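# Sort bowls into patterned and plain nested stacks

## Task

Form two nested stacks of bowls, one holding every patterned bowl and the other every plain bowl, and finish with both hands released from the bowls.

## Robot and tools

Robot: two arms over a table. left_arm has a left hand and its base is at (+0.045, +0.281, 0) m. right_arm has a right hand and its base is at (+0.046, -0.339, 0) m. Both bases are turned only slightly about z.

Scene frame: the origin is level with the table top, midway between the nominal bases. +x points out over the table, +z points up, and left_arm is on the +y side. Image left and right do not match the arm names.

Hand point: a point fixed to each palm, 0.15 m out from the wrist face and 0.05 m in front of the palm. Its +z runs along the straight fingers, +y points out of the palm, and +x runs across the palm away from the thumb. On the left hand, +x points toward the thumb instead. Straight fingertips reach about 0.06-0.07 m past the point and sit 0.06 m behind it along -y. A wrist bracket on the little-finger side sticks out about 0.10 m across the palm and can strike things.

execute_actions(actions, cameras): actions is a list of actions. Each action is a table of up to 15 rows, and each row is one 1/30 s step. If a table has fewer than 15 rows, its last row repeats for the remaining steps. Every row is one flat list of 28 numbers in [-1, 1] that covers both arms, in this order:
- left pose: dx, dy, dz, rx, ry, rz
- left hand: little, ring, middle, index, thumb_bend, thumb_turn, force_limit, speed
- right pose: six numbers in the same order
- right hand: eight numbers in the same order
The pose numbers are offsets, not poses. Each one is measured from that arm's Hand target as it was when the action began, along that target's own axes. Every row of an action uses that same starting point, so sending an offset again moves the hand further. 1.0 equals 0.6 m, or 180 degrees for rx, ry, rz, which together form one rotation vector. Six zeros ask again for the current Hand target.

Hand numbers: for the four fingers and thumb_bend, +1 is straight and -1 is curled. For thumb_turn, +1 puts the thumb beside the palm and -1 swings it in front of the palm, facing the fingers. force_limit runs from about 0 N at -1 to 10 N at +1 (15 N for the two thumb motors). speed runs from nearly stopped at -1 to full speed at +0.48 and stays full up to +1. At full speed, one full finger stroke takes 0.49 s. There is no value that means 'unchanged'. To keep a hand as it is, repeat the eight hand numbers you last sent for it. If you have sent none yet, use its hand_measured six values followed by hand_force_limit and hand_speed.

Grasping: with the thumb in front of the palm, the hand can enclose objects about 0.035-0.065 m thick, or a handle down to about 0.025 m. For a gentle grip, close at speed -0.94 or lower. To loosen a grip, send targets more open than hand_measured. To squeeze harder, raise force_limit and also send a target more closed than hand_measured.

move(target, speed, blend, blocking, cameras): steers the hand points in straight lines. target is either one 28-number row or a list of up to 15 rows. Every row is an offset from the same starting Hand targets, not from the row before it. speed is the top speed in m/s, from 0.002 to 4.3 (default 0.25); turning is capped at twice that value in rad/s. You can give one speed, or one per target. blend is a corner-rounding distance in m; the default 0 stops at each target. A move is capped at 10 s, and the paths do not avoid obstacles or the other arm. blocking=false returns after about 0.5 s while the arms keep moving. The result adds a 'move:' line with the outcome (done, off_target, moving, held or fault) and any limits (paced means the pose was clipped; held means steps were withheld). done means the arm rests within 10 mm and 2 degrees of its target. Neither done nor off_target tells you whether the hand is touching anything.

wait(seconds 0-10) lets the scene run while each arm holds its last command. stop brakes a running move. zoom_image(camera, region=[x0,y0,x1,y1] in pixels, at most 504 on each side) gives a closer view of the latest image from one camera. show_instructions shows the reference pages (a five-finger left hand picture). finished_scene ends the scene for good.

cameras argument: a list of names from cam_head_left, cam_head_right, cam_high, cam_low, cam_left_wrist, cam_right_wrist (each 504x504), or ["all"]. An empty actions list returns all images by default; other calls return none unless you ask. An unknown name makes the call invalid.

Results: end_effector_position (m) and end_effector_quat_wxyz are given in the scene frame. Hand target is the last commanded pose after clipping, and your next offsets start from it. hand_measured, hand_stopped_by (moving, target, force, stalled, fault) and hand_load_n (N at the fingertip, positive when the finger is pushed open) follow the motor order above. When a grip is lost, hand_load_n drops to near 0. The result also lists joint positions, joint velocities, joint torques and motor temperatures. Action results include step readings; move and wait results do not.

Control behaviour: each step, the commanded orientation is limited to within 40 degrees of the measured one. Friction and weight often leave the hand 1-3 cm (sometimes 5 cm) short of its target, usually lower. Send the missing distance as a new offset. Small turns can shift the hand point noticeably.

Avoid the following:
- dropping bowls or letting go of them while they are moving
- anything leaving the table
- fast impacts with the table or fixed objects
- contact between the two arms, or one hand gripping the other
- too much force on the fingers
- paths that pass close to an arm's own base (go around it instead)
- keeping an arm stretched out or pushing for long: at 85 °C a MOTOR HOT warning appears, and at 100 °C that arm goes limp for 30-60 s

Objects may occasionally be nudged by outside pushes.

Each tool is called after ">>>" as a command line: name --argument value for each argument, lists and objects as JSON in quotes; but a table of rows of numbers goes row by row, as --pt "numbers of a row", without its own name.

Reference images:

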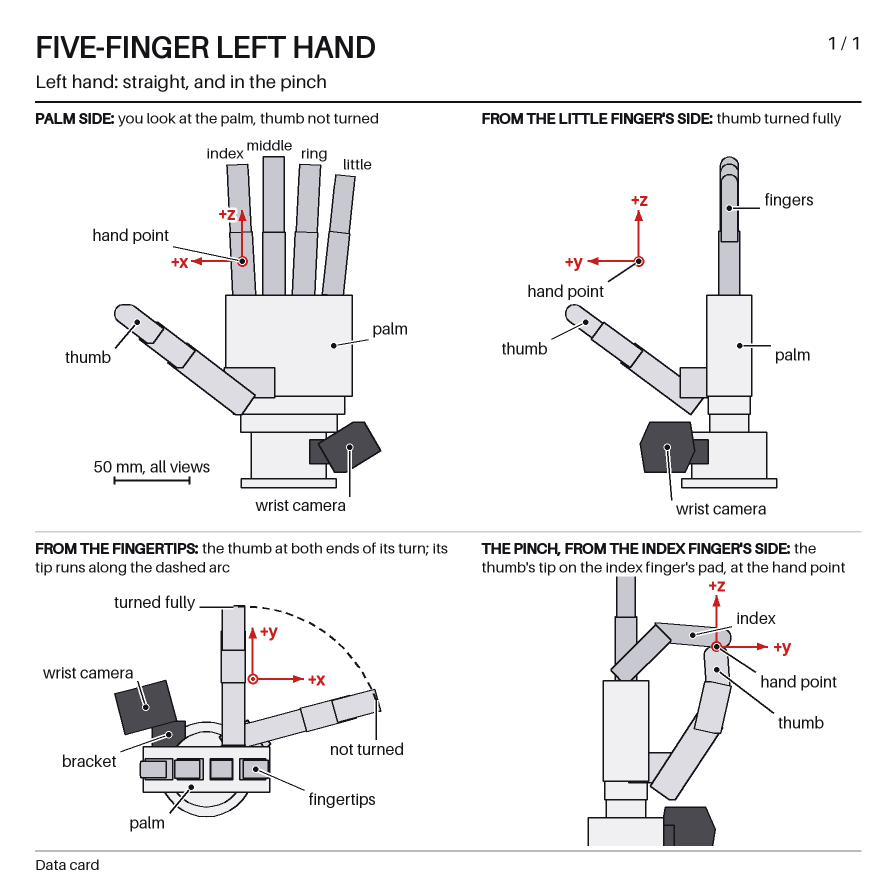

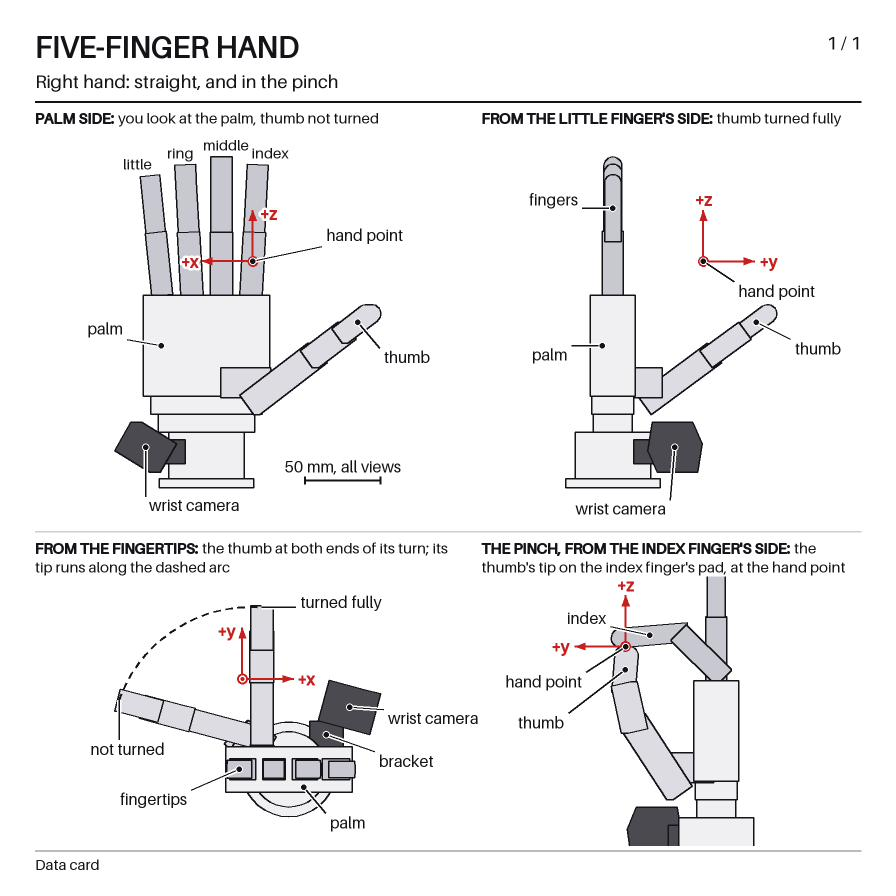

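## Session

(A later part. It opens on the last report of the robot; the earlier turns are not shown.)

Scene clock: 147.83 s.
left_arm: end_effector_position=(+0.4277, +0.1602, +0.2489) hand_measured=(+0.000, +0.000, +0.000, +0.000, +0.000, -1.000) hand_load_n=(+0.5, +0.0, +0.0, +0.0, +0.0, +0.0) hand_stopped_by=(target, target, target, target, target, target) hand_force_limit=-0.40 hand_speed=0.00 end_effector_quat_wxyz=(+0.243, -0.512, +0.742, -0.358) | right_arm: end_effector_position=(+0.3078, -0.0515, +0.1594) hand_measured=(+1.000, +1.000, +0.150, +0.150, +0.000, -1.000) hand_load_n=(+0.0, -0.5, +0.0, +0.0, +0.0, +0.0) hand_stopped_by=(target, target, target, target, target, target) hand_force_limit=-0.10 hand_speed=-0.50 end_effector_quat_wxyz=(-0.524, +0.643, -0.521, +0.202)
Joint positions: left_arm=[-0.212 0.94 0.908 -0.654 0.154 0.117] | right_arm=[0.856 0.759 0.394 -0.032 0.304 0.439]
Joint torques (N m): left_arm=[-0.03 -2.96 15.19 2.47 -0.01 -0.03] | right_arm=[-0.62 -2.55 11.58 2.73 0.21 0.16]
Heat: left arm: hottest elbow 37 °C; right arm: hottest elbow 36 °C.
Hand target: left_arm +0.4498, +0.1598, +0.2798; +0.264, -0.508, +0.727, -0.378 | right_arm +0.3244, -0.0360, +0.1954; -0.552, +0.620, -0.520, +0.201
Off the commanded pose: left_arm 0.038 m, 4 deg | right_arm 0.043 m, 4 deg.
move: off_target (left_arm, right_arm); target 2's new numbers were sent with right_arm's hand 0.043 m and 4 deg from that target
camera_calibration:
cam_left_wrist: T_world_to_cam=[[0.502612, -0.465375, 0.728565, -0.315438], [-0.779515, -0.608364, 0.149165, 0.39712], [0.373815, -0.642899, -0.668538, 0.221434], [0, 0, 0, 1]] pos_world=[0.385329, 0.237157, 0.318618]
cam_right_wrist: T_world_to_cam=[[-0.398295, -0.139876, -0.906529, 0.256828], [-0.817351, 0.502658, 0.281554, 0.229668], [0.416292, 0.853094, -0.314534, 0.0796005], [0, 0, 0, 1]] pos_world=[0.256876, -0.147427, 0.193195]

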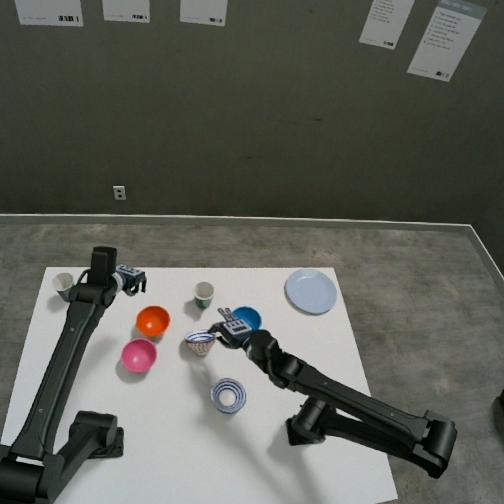

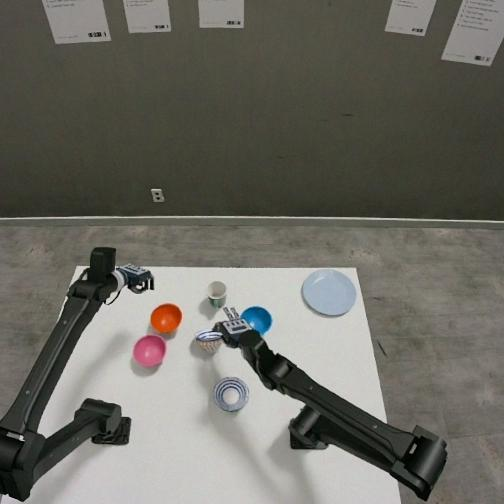

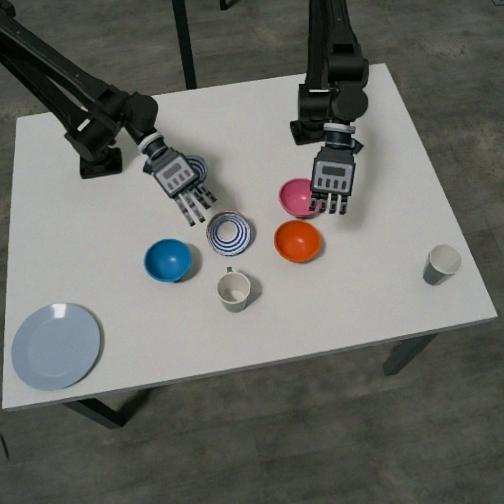

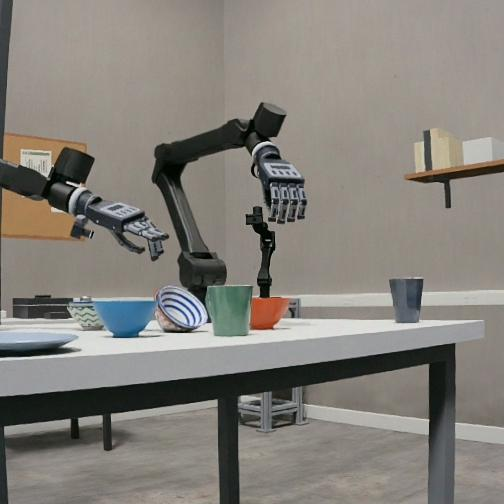

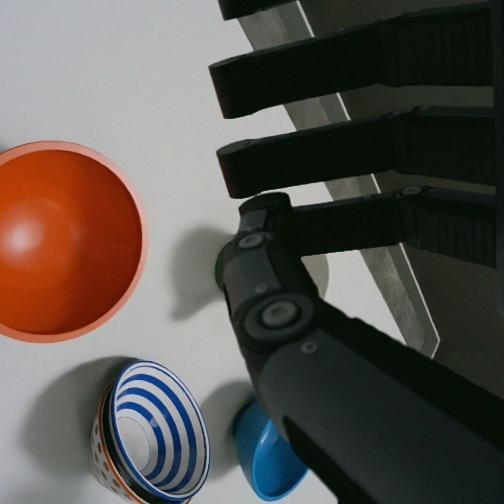

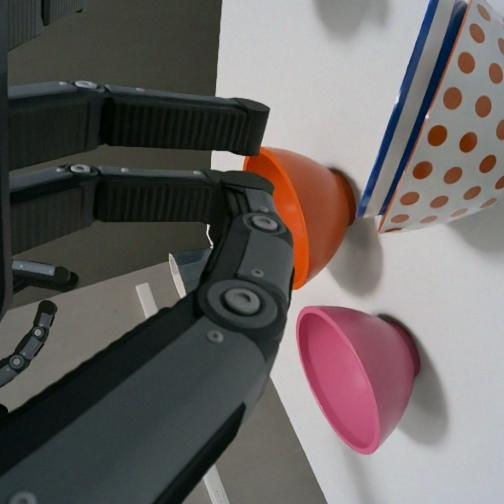

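>>> move --target '[0, 0, 0, 0, 0, 0, 0, 0, 0, 0, 0, -1, -0.4, 0.0, 0.0325, 0.1073, 0.0355, 0, 0, 0, 1, 1, 0.15, 0.15, 0, -1, -0.1, -0.5]' --speed 0.1 --cameras '["cam_head_left", "cam_head_right", "cam_low", "cam_high", "cam_right_wrist"]'

>>> zoom_image --camera "cam_low" --region '[80, 210, 240, 350]'

>>> zoom_image --camera "cam_high" --region '[180, 180, 270, 270]'

>>> zoom_image --camera "cam_head_left" --region '[160, 290, 260, 390]'

Scene clock: 150.90 s.
left_arm: end_effector_position=(+0.4277, +0.1602, +0.2489) hand_measured=(+0.000, +0.000, +0.000, +0.000, +0.000, -1.000) hand_load_n=(+0.0, +0.0, +0.0, +0.0, +0.0, +0.0) hand_stopped_by=(target, target, target, target, target, target) hand_force_limit=-0.40 hand_speed=0.00 end_effector_quat_wxyz=(+0.243, -0.512, +0.742, -0.358) | right_arm: end_effector_position=(+0.3248, -0.0363, +0.1281) hand_measured=(+1.000, +1.000, +0.150, +0.150, +0.000, -1.000) hand_load_n=(+0.0, +0.0, +0.0, +0.0, +0.0, +0.0) hand_stopped_by=(target, target, target, target, target, target) hand_force_limit=-0.10 hand_speed=-0.50 end_effector_quat_wxyz=(-0.550, +0.621, -0.519, +0.207)
Joint positions: left_arm=[-0.212 0.94 0.908 -0.654 0.154 0.117] | right_arm=[0.856 0.933 0.325 0.276 0.319 0.444]
Joint torques (N m): left_arm=[0.03 -3.02 15.2 2.43 -0.02 -0.04] | right_arm=[0.56 -3.66 6.38 2.8 0.21 0.15]
Heat: left arm: hottest elbow 37 °C; right arm: hottest elbow 36 °C.
Hand target: left_arm +0.4498, +0.1598, +0.2798; +0.264, -0.508, +0.727, -0.378 | right_arm +0.3222, -0.0330, +0.1252; -0.552, +0.619, -0.520, +0.201
Off the commanded pose: left_arm 0.038 m, 4 deg | right_arm 0.005 m, 1 deg.
move: off_target (left_arm)
camera_calibration:
cam_right_wrist: T_world_to_cam=[[-0.360071, -0.0889209, -0.928678, 0.229696], [-0.82165, 0.501698, 0.270536, 0.247375], [0.44186, 0.86046, -0.253709, 0.033896], [0, 0, 0, 1]] pos_world=[0.270985, -0.132849, 0.154989]
Images, in order (width x height): cam_head_left 504x504, cam_head_right 504x504, cam_high 504x504, cam_low 504x504, cam_right_wrist 504x504.

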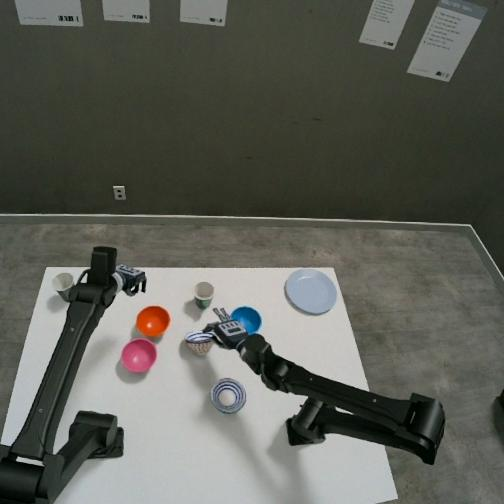

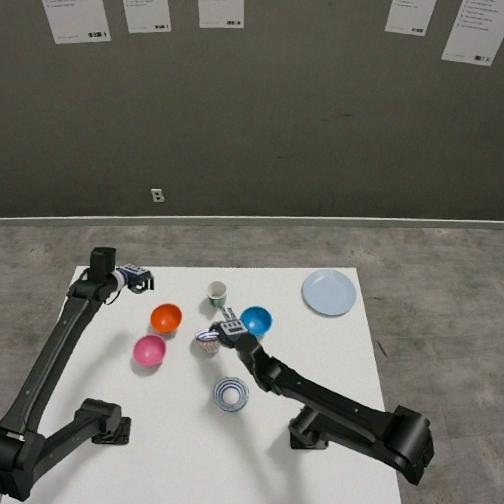

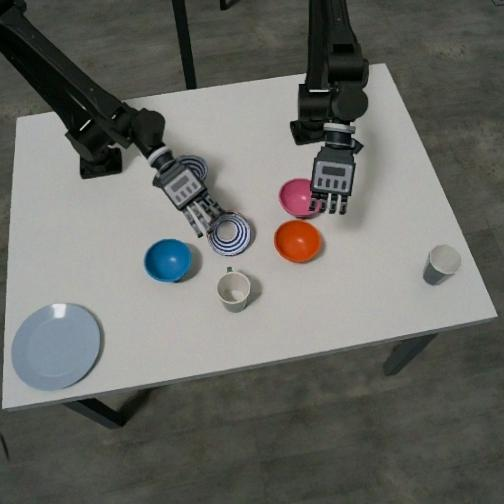

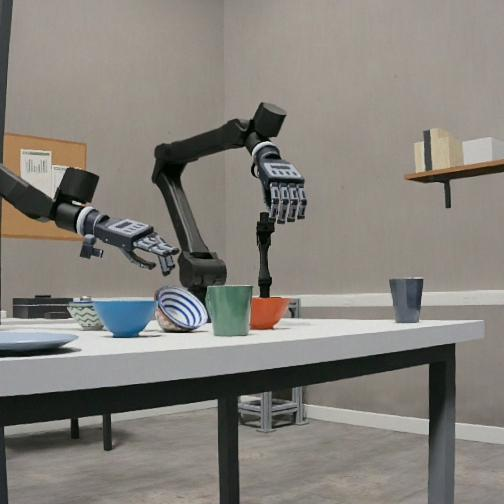

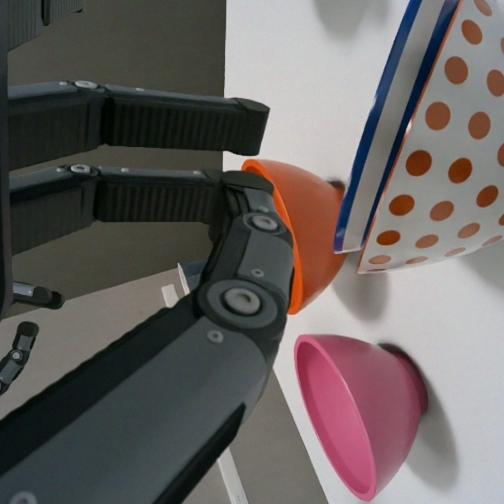

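Scaled by 3.150 from the camera's 504x504 image, which has a finer 720x720 frame.

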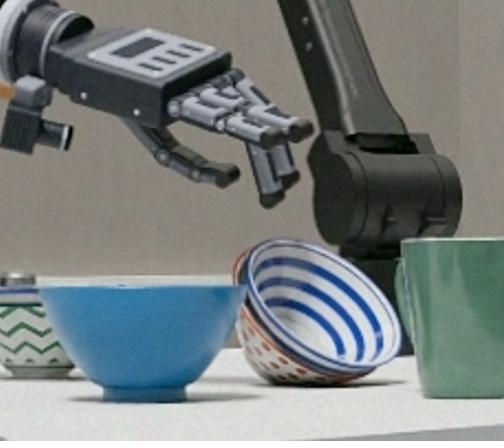

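Scaled by 5.600 from the camera's 504x504 image, which has a finer 720x720 frame.

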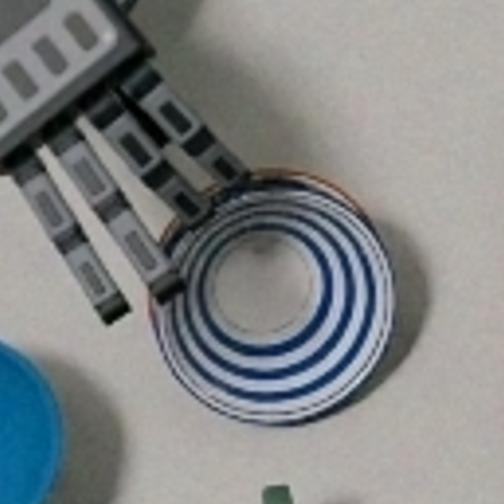

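Scaled by 5.040 from the camera's 504x504 image, which has a finer 720x720 frame.

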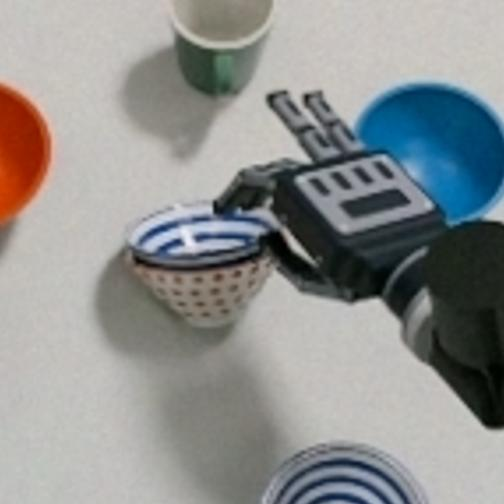

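>>> execute_actions --actions '[]' --cameras '["cam_head_right", "cam_high", "cam_low", "cam_right_wrist"]'

Scene clock: 152.93 s.
left_arm: end_effector_position=(+0.4277, +0.1602, +0.2489) hand_measured=(+0.000, +0.000, +0.000, +0.000, +0.000, -1.000) hand_load_n=(+0.0, +0.0, +0.0, +0.0, +0.0, +0.0) hand_stopped_by=(target, target, target, target, target, target) hand_force_limit=-0.40 hand_speed=0.00 end_effector_quat_wxyz=(+0.243, -0.512, +0.742, -0.358) | right_arm: end_effector_position=(+0.3248, -0.0363, +0.1281) hand_measured=(+1.000, +1.000, +0.150, +0.150, +0.000, -1.000) hand_load_n=(+0.0, +0.0, +0.0, +0.0, +0.0, +0.0) hand_stopped_by=(target, target, target, target, target, target) hand_force_limit=-0.10 hand_speed=-0.50 end_effector_quat_wxyz=(-0.550, +0.621, -0.519, +0.207)
Joint positions: left_arm=[-0.212 0.94 0.908 -0.654 0.154 0.117] | right_arm=[0.856 0.933 0.325 0.276 0.319 0.444]
Joint velocities: within noise
Joint torques (N m): left_arm=[-0.03 -3.02 15.21 2.43 -0.02 -0.04] | right_arm=[0.5 -3.72 6.38 2.77 0.2 0.15]
Motor temperatures (°C): left_arm=[26 26 38 24 23 23] | right_arm=[27 28 36 25 23 23]
Heat: left arm: hottest elbow 38 °C; right arm: hottest elbow 36 °C.
Hand target: left_arm +0.4498, +0.1598, +0.2798; +0.264, -0.508, +0.727, -0.378 | right_arm +0.3222, -0.0330, +0.1251; -0.552, +0.620, -0.520, +0.201
Off the commanded pose: left_arm 0.038 m, 4 deg | right_arm 0.005 m, 1 deg.
camera_calibration:
cam_right_wrist: T_world_to_cam=[[-0.360071, -0.0889209, -0.928678, 0.229696], [-0.82165, 0.501698, 0.270536, 0.247375], [0.44186, 0.86046, -0.253709, 0.033896], [0, 0, 0, 1]] pos_world=[0.270985, -0.132849, 0.154989]
Images, in order (width x height): cam_head_right 504x504, cam_high 504x504, cam_low 504x504, cam_right_wrist 504x504.

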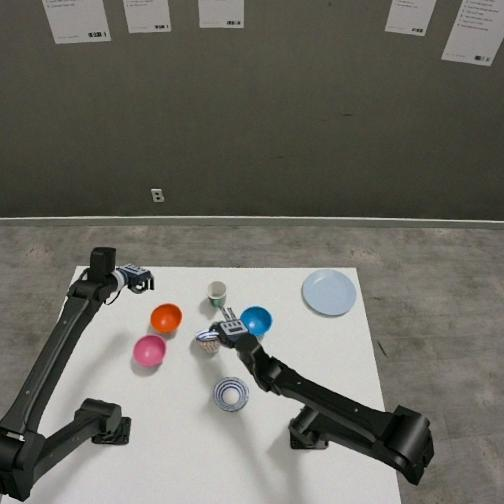

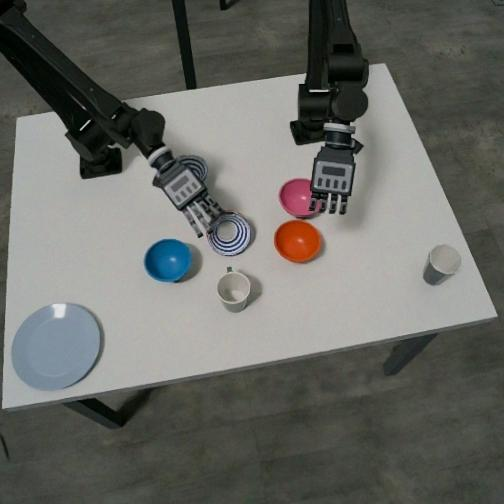

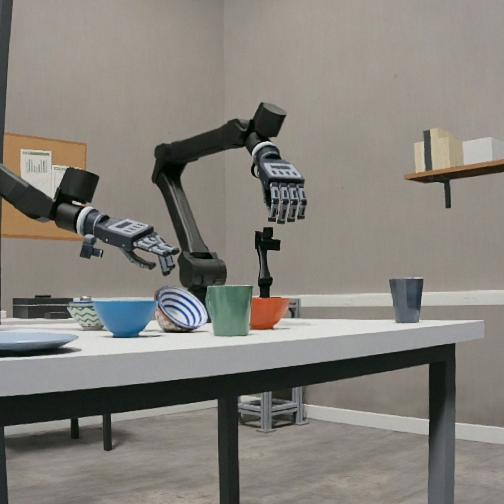

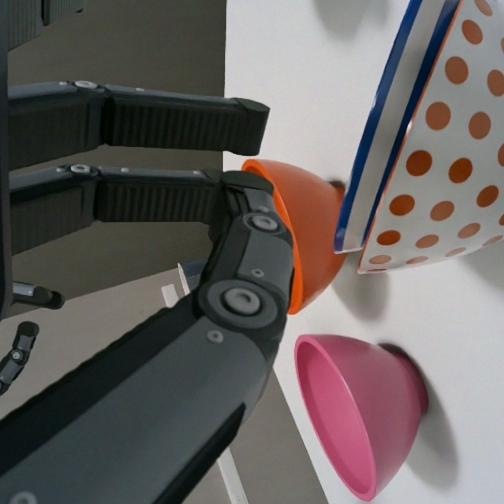

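>>> zoom_image --camera "cam_low" --region '[60, 220, 260, 350]'

>>> zoom_image --camera "cam_high" --region '[140, 140, 300, 300]'

>>> zoom_image --camera "cam_head_right" --region '[160, 280, 290, 410]'

Scaled by 2.520 from the camera's 504x504 image, which has a finer 720x720 frame.

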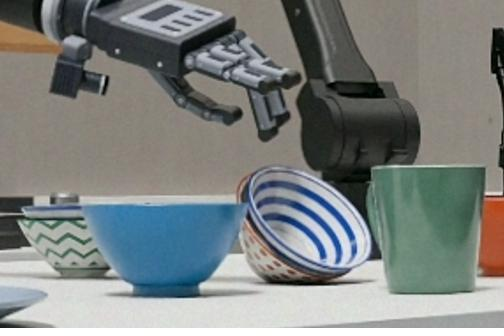

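Scaled by 3.150 from the camera's 504x504 image, which has a finer 720x720 frame.

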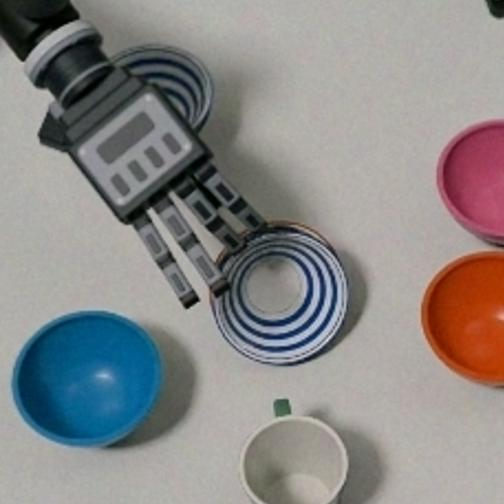

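Scaled by 3.877 from the camera's 504x504 image, which has a finer 720x720 frame.

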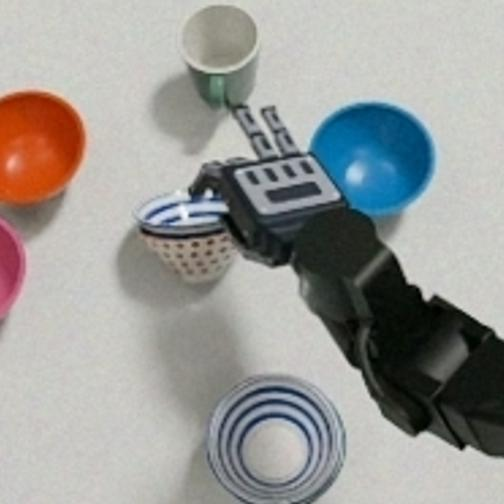

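>>> move --target '[0,0,0,0,0,0, 0,0,0,0,0,-1,-0.4,0.0, 0.0092,0.0457,0.0093,0,0,0, 1,1,0.15,0.15,0,-1,-0.1,-0.5]' --speed 0.06 --cameras '["cam_head_right","cam_high","cam_low","cam_right_wrist"]'

Scene clock: 157.07 s.
left_arm: end_effector_position=(+0.4277, +0.1602, +0.2489) hand_measured=(+0.000, +0.000, +0.000, +0.000, +0.000, -1.000) hand_load_n=(+0.0, +0.5, +0.0, +0.0, +0.0, +0.0) hand_stopped_by=(target, target, target, target, target, target) hand_force_limit=-0.40 hand_speed=0.00 end_effector_quat_wxyz=(+0.243, -0.512, +0.742, -0.358) | right_arm: end_effector_position=(+0.3221, -0.0353, +0.1001) hand_measured=(+1.000, +1.000, +0.150, +0.150, +0.000, -1.000) hand_load_n=(+0.0, +0.0, +0.0, +0.0, +0.0, +0.0) hand_stopped_by=(target, target, target, target, target, target) hand_force_limit=-0.10 hand_speed=-0.50 end_effector_quat_wxyz=(-0.549, +0.620, -0.520, +0.208)
Joint positions: left_arm=[-0.212 0.94 0.908 -0.654 0.154 0.117] | right_arm=[0.872 1.028 0.276 0.417 0.339 0.451]
Joint torques (N m): left_arm=[-0.03 -3.02 15.16 2.47 -0.02 -0.03] | right_arm=[0.85 -4.07 5.76 2.73 0.21 0.16]
Heat: left arm: hottest elbow 38 °C; right arm: hottest elbow 35 °C.
Hand target: left_arm +0.4498, +0.1598, +0.2798; +0.264, -0.508, +0.727, -0.378 | right_arm +0.3173, -0.0311, +0.0970; -0.552, +0.619, -0.520, +0.201
Off the commanded pose: left_arm 0.038 m, 4 deg | right_arm 0.007 m, 1 deg.
move: off_target (left_arm)
camera_calibration:
cam_right_wrist: T_world_to_cam=[[-0.360214, -0.0866128, -0.92884, 0.203016], [-0.818892, 0.506279, 0.270365, 0.251615], [0.446835, 0.858009, -0.253295, 0.0254572], [0, 0, 0, 1]] pos_world=[0.267799, -0.131646, 0.126989]
Images, in order (width x height): cam_head_right 504x504, cam_high 504x504, cam_low 504x504, cam_right_wrist 504x504.

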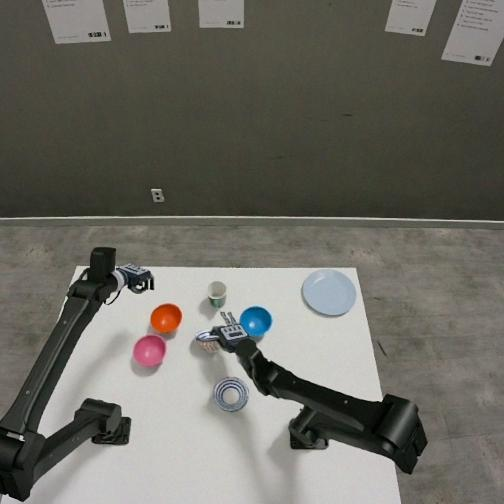

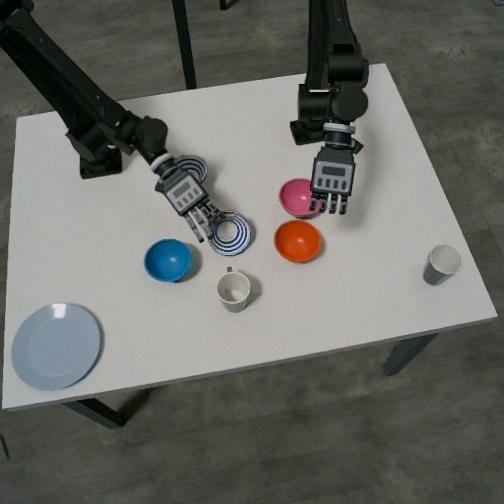

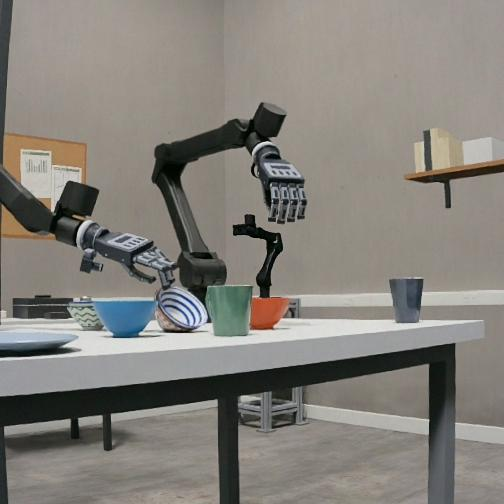

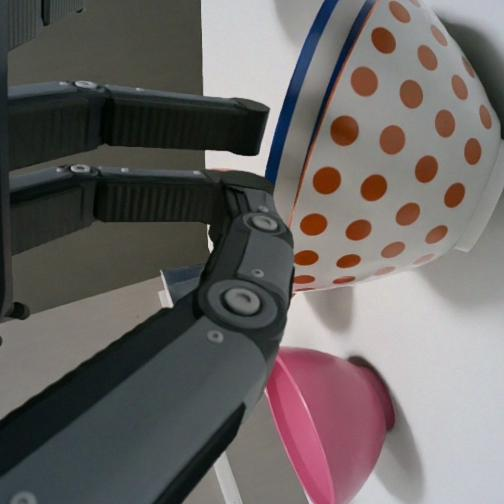

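>>> zoom_image --camera "cam_high" --region '[170, 180, 270, 280]'

>>> zoom_image --camera "cam_low" --region '[100, 230, 220, 340]'

>>> zoom_image --camera "cam_head_right" --region '[180, 300, 270, 390]'

Scaled by 5.040 from the camera's 504x504 image, which has a finer 720x720 frame.

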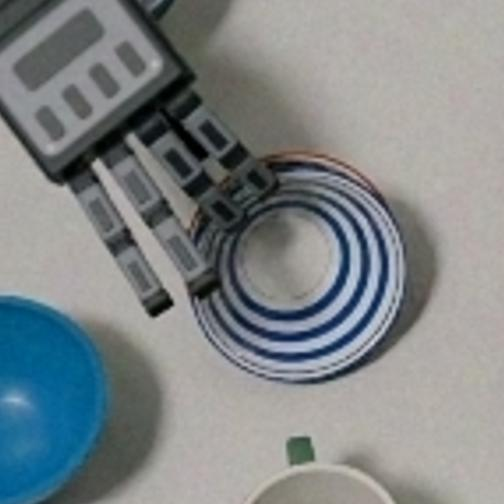

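Scaled by 4.200 from the camera's 504x504 image, which has a finer 720x720 frame.

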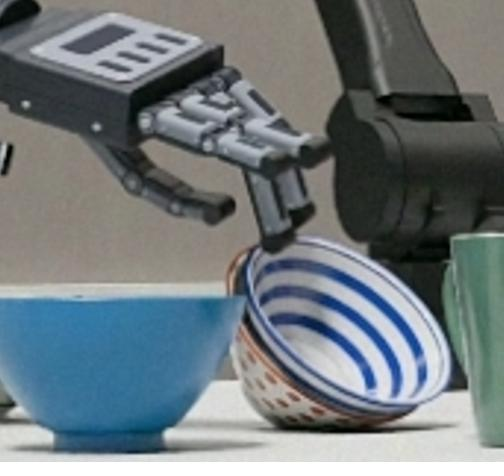

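Scaled by 5.600 from the camera's 504x504 image, which has a finer 720x720 frame.

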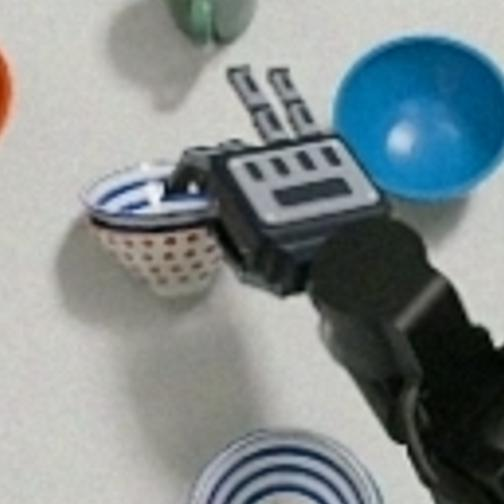

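>>> move --target '[0,0,0,0,0,0, 0,0,0,0,0,-1,-0.4,0.0, 0.0062,0.0235,0.0122,0,0,0, 1,1,0.15,0.15,0,-1,-0.1,-0.5]' --speed 0.05 --cameras '["cam_head_right","cam_high","cam_low","cam_right_wrist"]'

Scene clock: 159.60 s.
left_arm: end_effector_position=(+0.4277, +0.1602, +0.2489) hand_measured=(+0.000, +0.000, +0.000, +0.000, +0.000, -1.000) hand_load_n=(+0.0, +0.0, +0.0, +0.5, +0.0, +0.0) hand_stopped_by=(target, target, target, target, target, target) hand_force_limit=-0.40 hand_speed=0.00 end_effector_quat_wxyz=(+0.243, -0.512, +0.742, -0.358) | right_arm: end_effector_position=(+0.3238, -0.0325, +0.0840) hand_measured=(+1.000, +1.000, +0.150, +0.150, +0.000, -1.000) hand_load_n=(+0.0, +0.0, +0.0, +0.0, +0.0, +0.0) hand_stopped_by=(target, target, target, target, target, target) hand_force_limit=-0.10 hand_speed=-0.50 end_effector_quat_wxyz=(-0.549, +0.620, -0.520, +0.208)
Joint positions: left_arm=[-0.212 0.94 0.908 -0.654 0.154 0.117] | right_arm=[0.874 1.112 0.261 0.516 0.341 0.452]
Joint torques (N m): left_arm=[0.09 -3.08 15.19 2.45 -0.02 -0.03] | right_arm=[0.91 -4.6 5.33 2.8 0.22 0.15]
Heat: left arm: hottest elbow 38 °C; right arm: hottest elbow 35 °C.
Hand target: left_arm +0.4498, +0.1598, +0.2798; +0.264, -0.508, +0.727, -0.378 | right_arm +0.3187, -0.0286, +0.0809; -0.552, +0.620, -0.520, +0.201
Off the commanded pose: left_arm 0.038 m, 4 deg | right_arm 0.007 m, 1 deg.
move: off_target (left_arm)
camera_calibration:
cam_right_wrist: T_world_to_cam=[[-0.360143, -0.0864125, -0.928886, 0.188844], [-0.819013, 0.506028, 0.270469, 0.255907], [0.446671, 0.858178, -0.253015, 0.0181417], [0, 0, 0, 1]] pos_world=[0.269499, -0.128746, 0.11079]
Images, in order (width x height): cam_head_right 504x504, cam_high 504x504, cam_low 504x504, cam_right_wrist 504x504.

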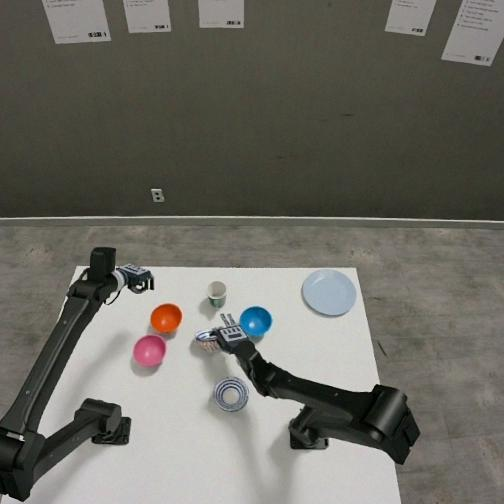

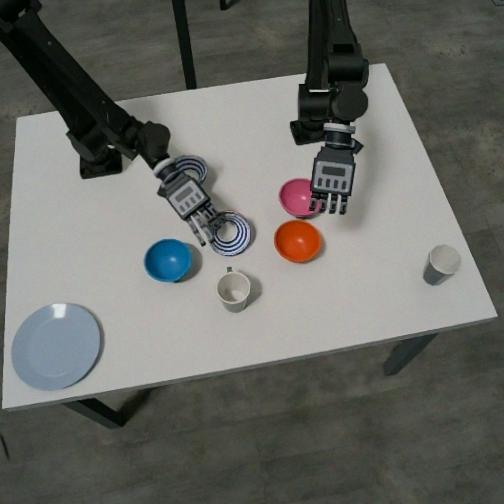

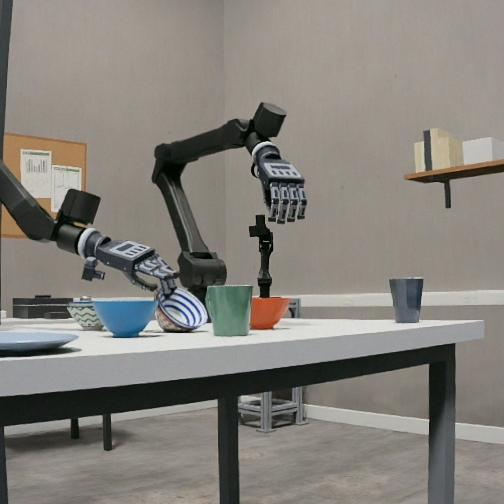

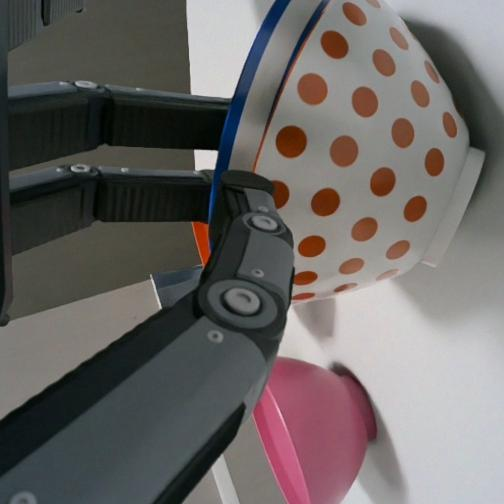

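>>> zoom_image --camera "cam_high" --region '[170, 180, 270, 280]'

>>> zoom_image --camera "cam_low" --region '[120, 250, 220, 340]'

>>> zoom_image --camera "cam_head_right" --region '[180, 300, 270, 390]'

Scaled by 5.040 from the camera's 504x504 image, which has a finer 720x720 frame.

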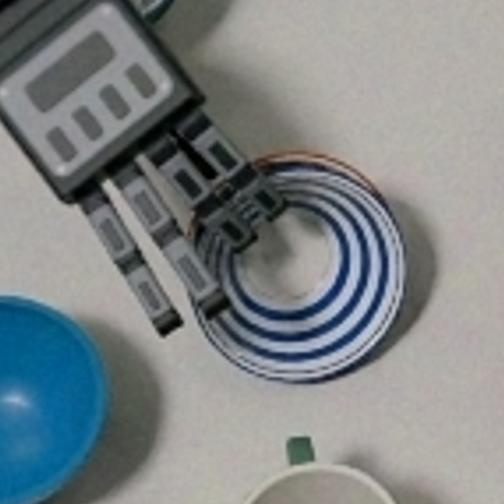

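Scaled by 5.040 from the camera's 504x504 image, which has a finer 720x720 frame.

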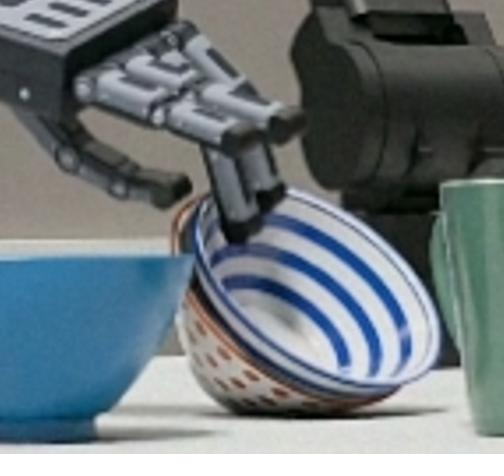

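Scaled by 5.600 from the camera's 504x504 image, which has a finer 720x720 frame.

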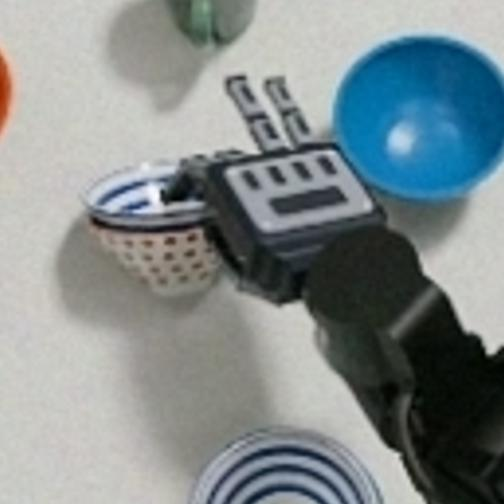

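>>> move --target '[0,0,0,0,0,0, 0,0,0,0,0,-1,-0.4,0.0, -0.0092,0.0187,-0.0227,0,0,0, 1,1,0.15,0.15,0,-1,-0.1,-0.5]' --speed 0.05 --cameras '["cam_high","cam_low","cam_right_wrist"]'

Scene clock: 162.20 s.
left_arm: end_effector_position=(+0.4277, +0.1602, +0.2489) hand_measured=(+0.000, +0.000, +0.000, +0.000, +0.000, -1.000) hand_load_n=(+0.0, +0.0, +0.0, +0.0, +0.0, +0.0) hand_stopped_by=(target, target, target, target, target, target) hand_force_limit=-0.40 hand_speed=0.00 end_effector_quat_wxyz=(+0.243, -0.512, +0.742, -0.358) | right_arm: end_effector_position=(+0.3065, -0.0327, +0.0718) hand_measured=(+1.000, +1.000, +0.150, +0.150, +0.000, -1.000) hand_load_n=(+0.0, +0.0, +0.0, +0.0, +0.5, +0.5) hand_stopped_by=(target, target, target, target, target, target) hand_force_limit=-0.10 hand_speed=-0.50 end_effector_quat_wxyz=(-0.541, +0.624, -0.523, +0.209)
Joint positions: left_arm=[-0.212 0.94 0.908 -0.654 0.154 0.117] | right_arm=[0.934 1.112 0.233 0.516 0.4 0.475]
Joint torques (N m): left_arm=[-0.09 -3.14 15.19 2.44 -0.02 -0.04] | right_arm=[1.2 -6.65 5.05 2.58 0.19 0.16]
Heat: left arm: hottest elbow 38 °C; right arm: hottest elbow 35 °C.
Hand target: left_arm +0.4498, +0.1598, +0.2798; +0.264, -0.508, +0.727, -0.378 | right_arm +0.3007, -0.0287, +0.0768; -0.552, +0.620, -0.521, +0.201
Off the commanded pose: left_arm 0.038 m, 4 deg | right_arm 0.009 m, 2 deg.
move: off_target (left_arm)
camera_calibration:
cam_right_wrist: T_world_to_cam=[[-0.371333, -0.100039, -0.923095, 0.173826], [-0.814383, 0.512611, 0.272048, 0.243773], [0.445973, 0.852773, -0.271819, 0.0243474], [0, 0, 0, 1]] pos_world=[0.252213, -0.128334, 0.100758]
Images, in order (width x height): cam_high 504x504, cam_low 504x504, cam_right_wrist 504x504.

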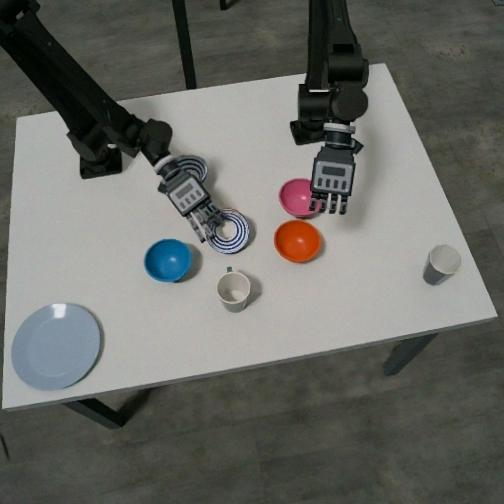

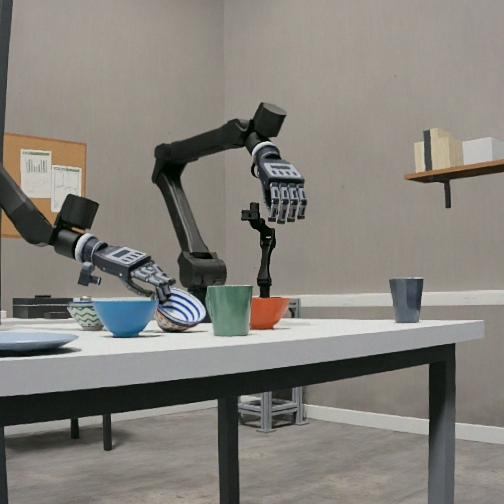

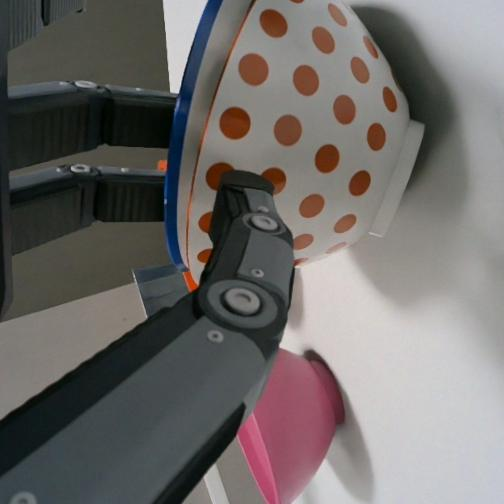

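>>> zoom_image --camera "cam_low" --region '[120, 250, 220, 340]'

>>> zoom_image --camera "cam_high" --region '[170, 180, 270, 280]'

Scaled by 5.040 from the camera's 504x504 image, which has a finer 720x720 frame.

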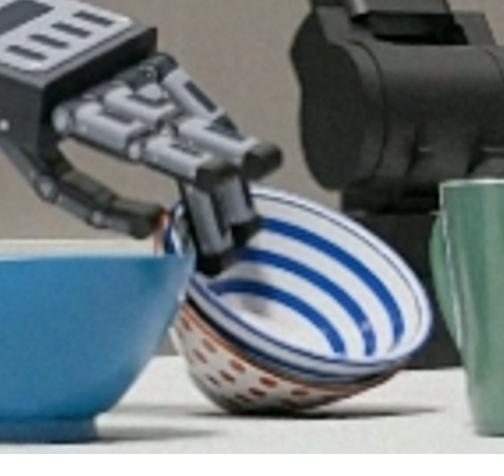

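Scaled by 5.040 from the camera's 504x504 image, which has a finer 720x720 frame.

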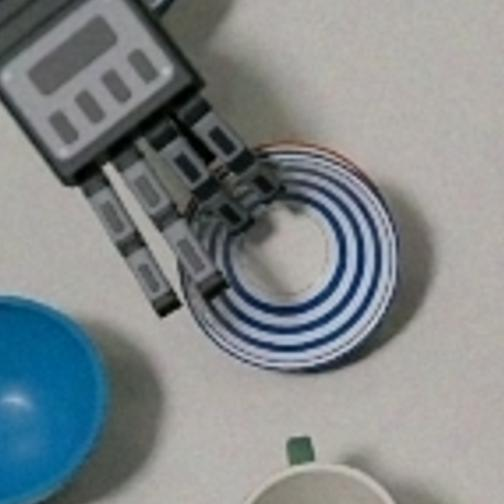

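>>> move --target '[0,0,0,0,0,0, 0,0,0,0,0,-1,-0.4,0.0, -0.0113,0.0127,-0.0247,0,0,0, 1,1,0.15,0.15,0,-1,-0.1,-0.5]' --speed 0.05 --cameras '["cam_high","cam_low","cam_right_wrist"]'

>>> zoom_image --camera "cam_low" --region '[120, 250, 220, 340]'

>>> zoom_image --camera "cam_high" --region '[170, 180, 270, 280]'

Scene clock: 163.93 s.
left_arm: end_effector_position=(+0.4277, +0.1602, +0.2489) hand_measured=(+0.000, +0.000, +0.000, +0.000, +0.000, -1.000) hand_load_n=(+0.0, +0.0, +0.5, +0.0, +0.0, +0.0) hand_stopped_by=(target, target, target, target, target, target) hand_force_limit=-0.40 hand_speed=0.00 end_effector_quat_wxyz=(+0.243, -0.512, +0.742, -0.358) | right_arm: end_effector_position=(+0.2892, -0.0302, +0.0761) hand_measured=(+1.000, +1.000, +0.150, +0.150, +0.000, -1.000) hand_load_n=(+0.0, +0.0, +0.0, +0.0, +0.5, +0.0) hand_stopped_by=(target, target, target, target, target, target) hand_force_limit=-0.10 hand_speed=-0.50 end_effector_quat_wxyz=(-0.549, +0.620, -0.520, +0.209)
Joint positions: left_arm=[-0.212 0.94 0.908 -0.654 0.154 0.117] | right_arm=[1.003 1.065 0.21 0.503 0.463 0.499]
Joint torques (N m): left_arm=[-0.03 -3.14 15.23 2.44 -0.03 -0.03] | right_arm=[0.91 -6.53 5.24 1.59 0.27 0.13]
Heat: left arm: hottest elbow 38 °C; right arm: hottest elbow 35 °C.
Hand target: left_arm +0.4498, +0.1598, +0.2798; +0.264, -0.508, +0.727, -0.378 | right_arm +0.2828, -0.0286, +0.0770; -0.552, +0.619, -0.521, +0.201
Off the commanded pose: left_arm 0.038 m, 4 deg | right_arm 0.007 m, 1 deg.
move: off_target (left_arm)
camera_calibration:
cam_right_wrist: T_world_to_cam=[[-0.359753, -0.0871202, -0.928971, 0.169126], [-0.81892, 0.50663, 0.269622, 0.228575], [0.447156, 0.85775, -0.253607, 0.0295851], [0, 0, 0, 1]] pos_world=[0.234799, -0.126445, 0.102988]
Images, in order (width x height): cam_high 504x504, cam_low 504x504, cam_right_wrist 504x504.

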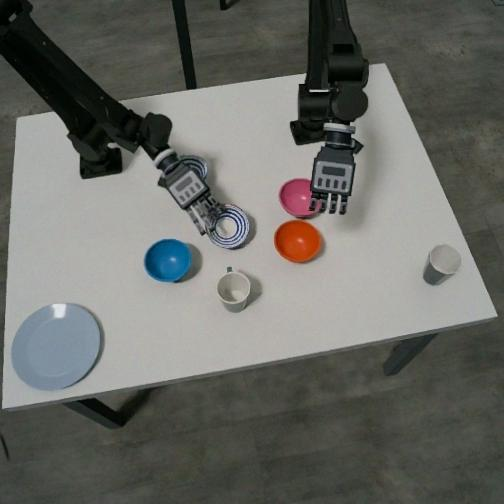

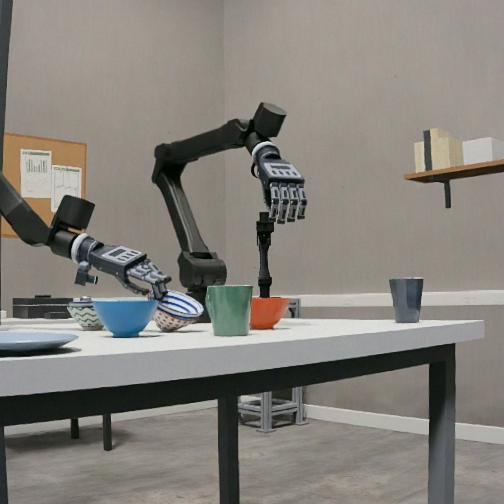

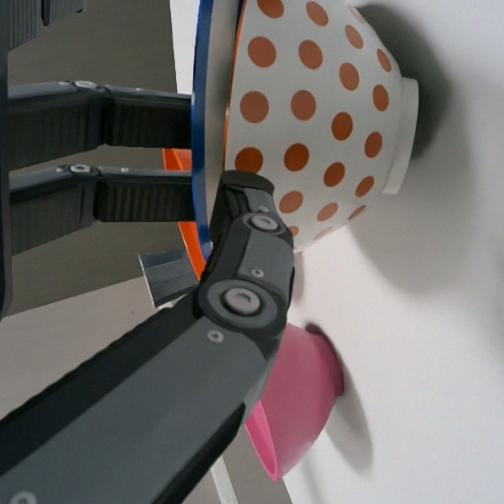

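Scaled by 5.040 from the camera's 504x504 image, which has a finer 720x720 frame.

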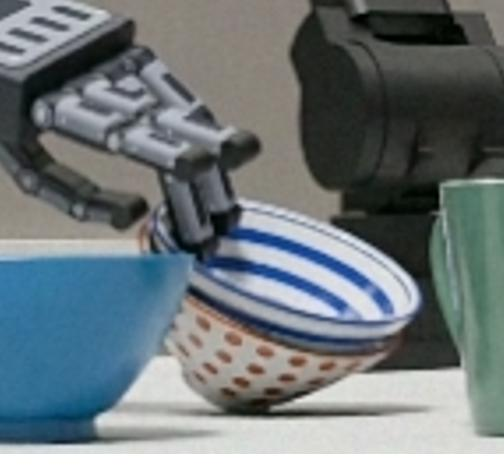

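Scaled by 5.040 from the camera's 504x504 image, which has a finer 720x720 frame.

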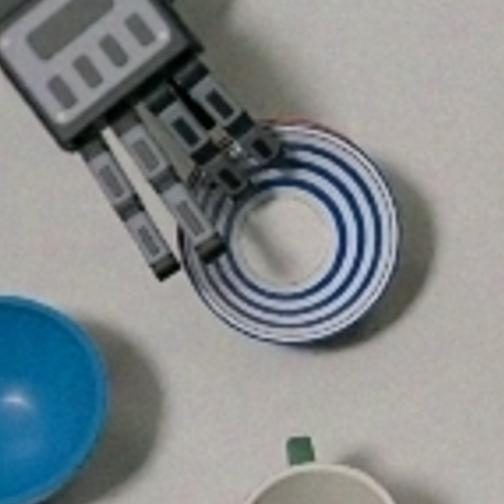

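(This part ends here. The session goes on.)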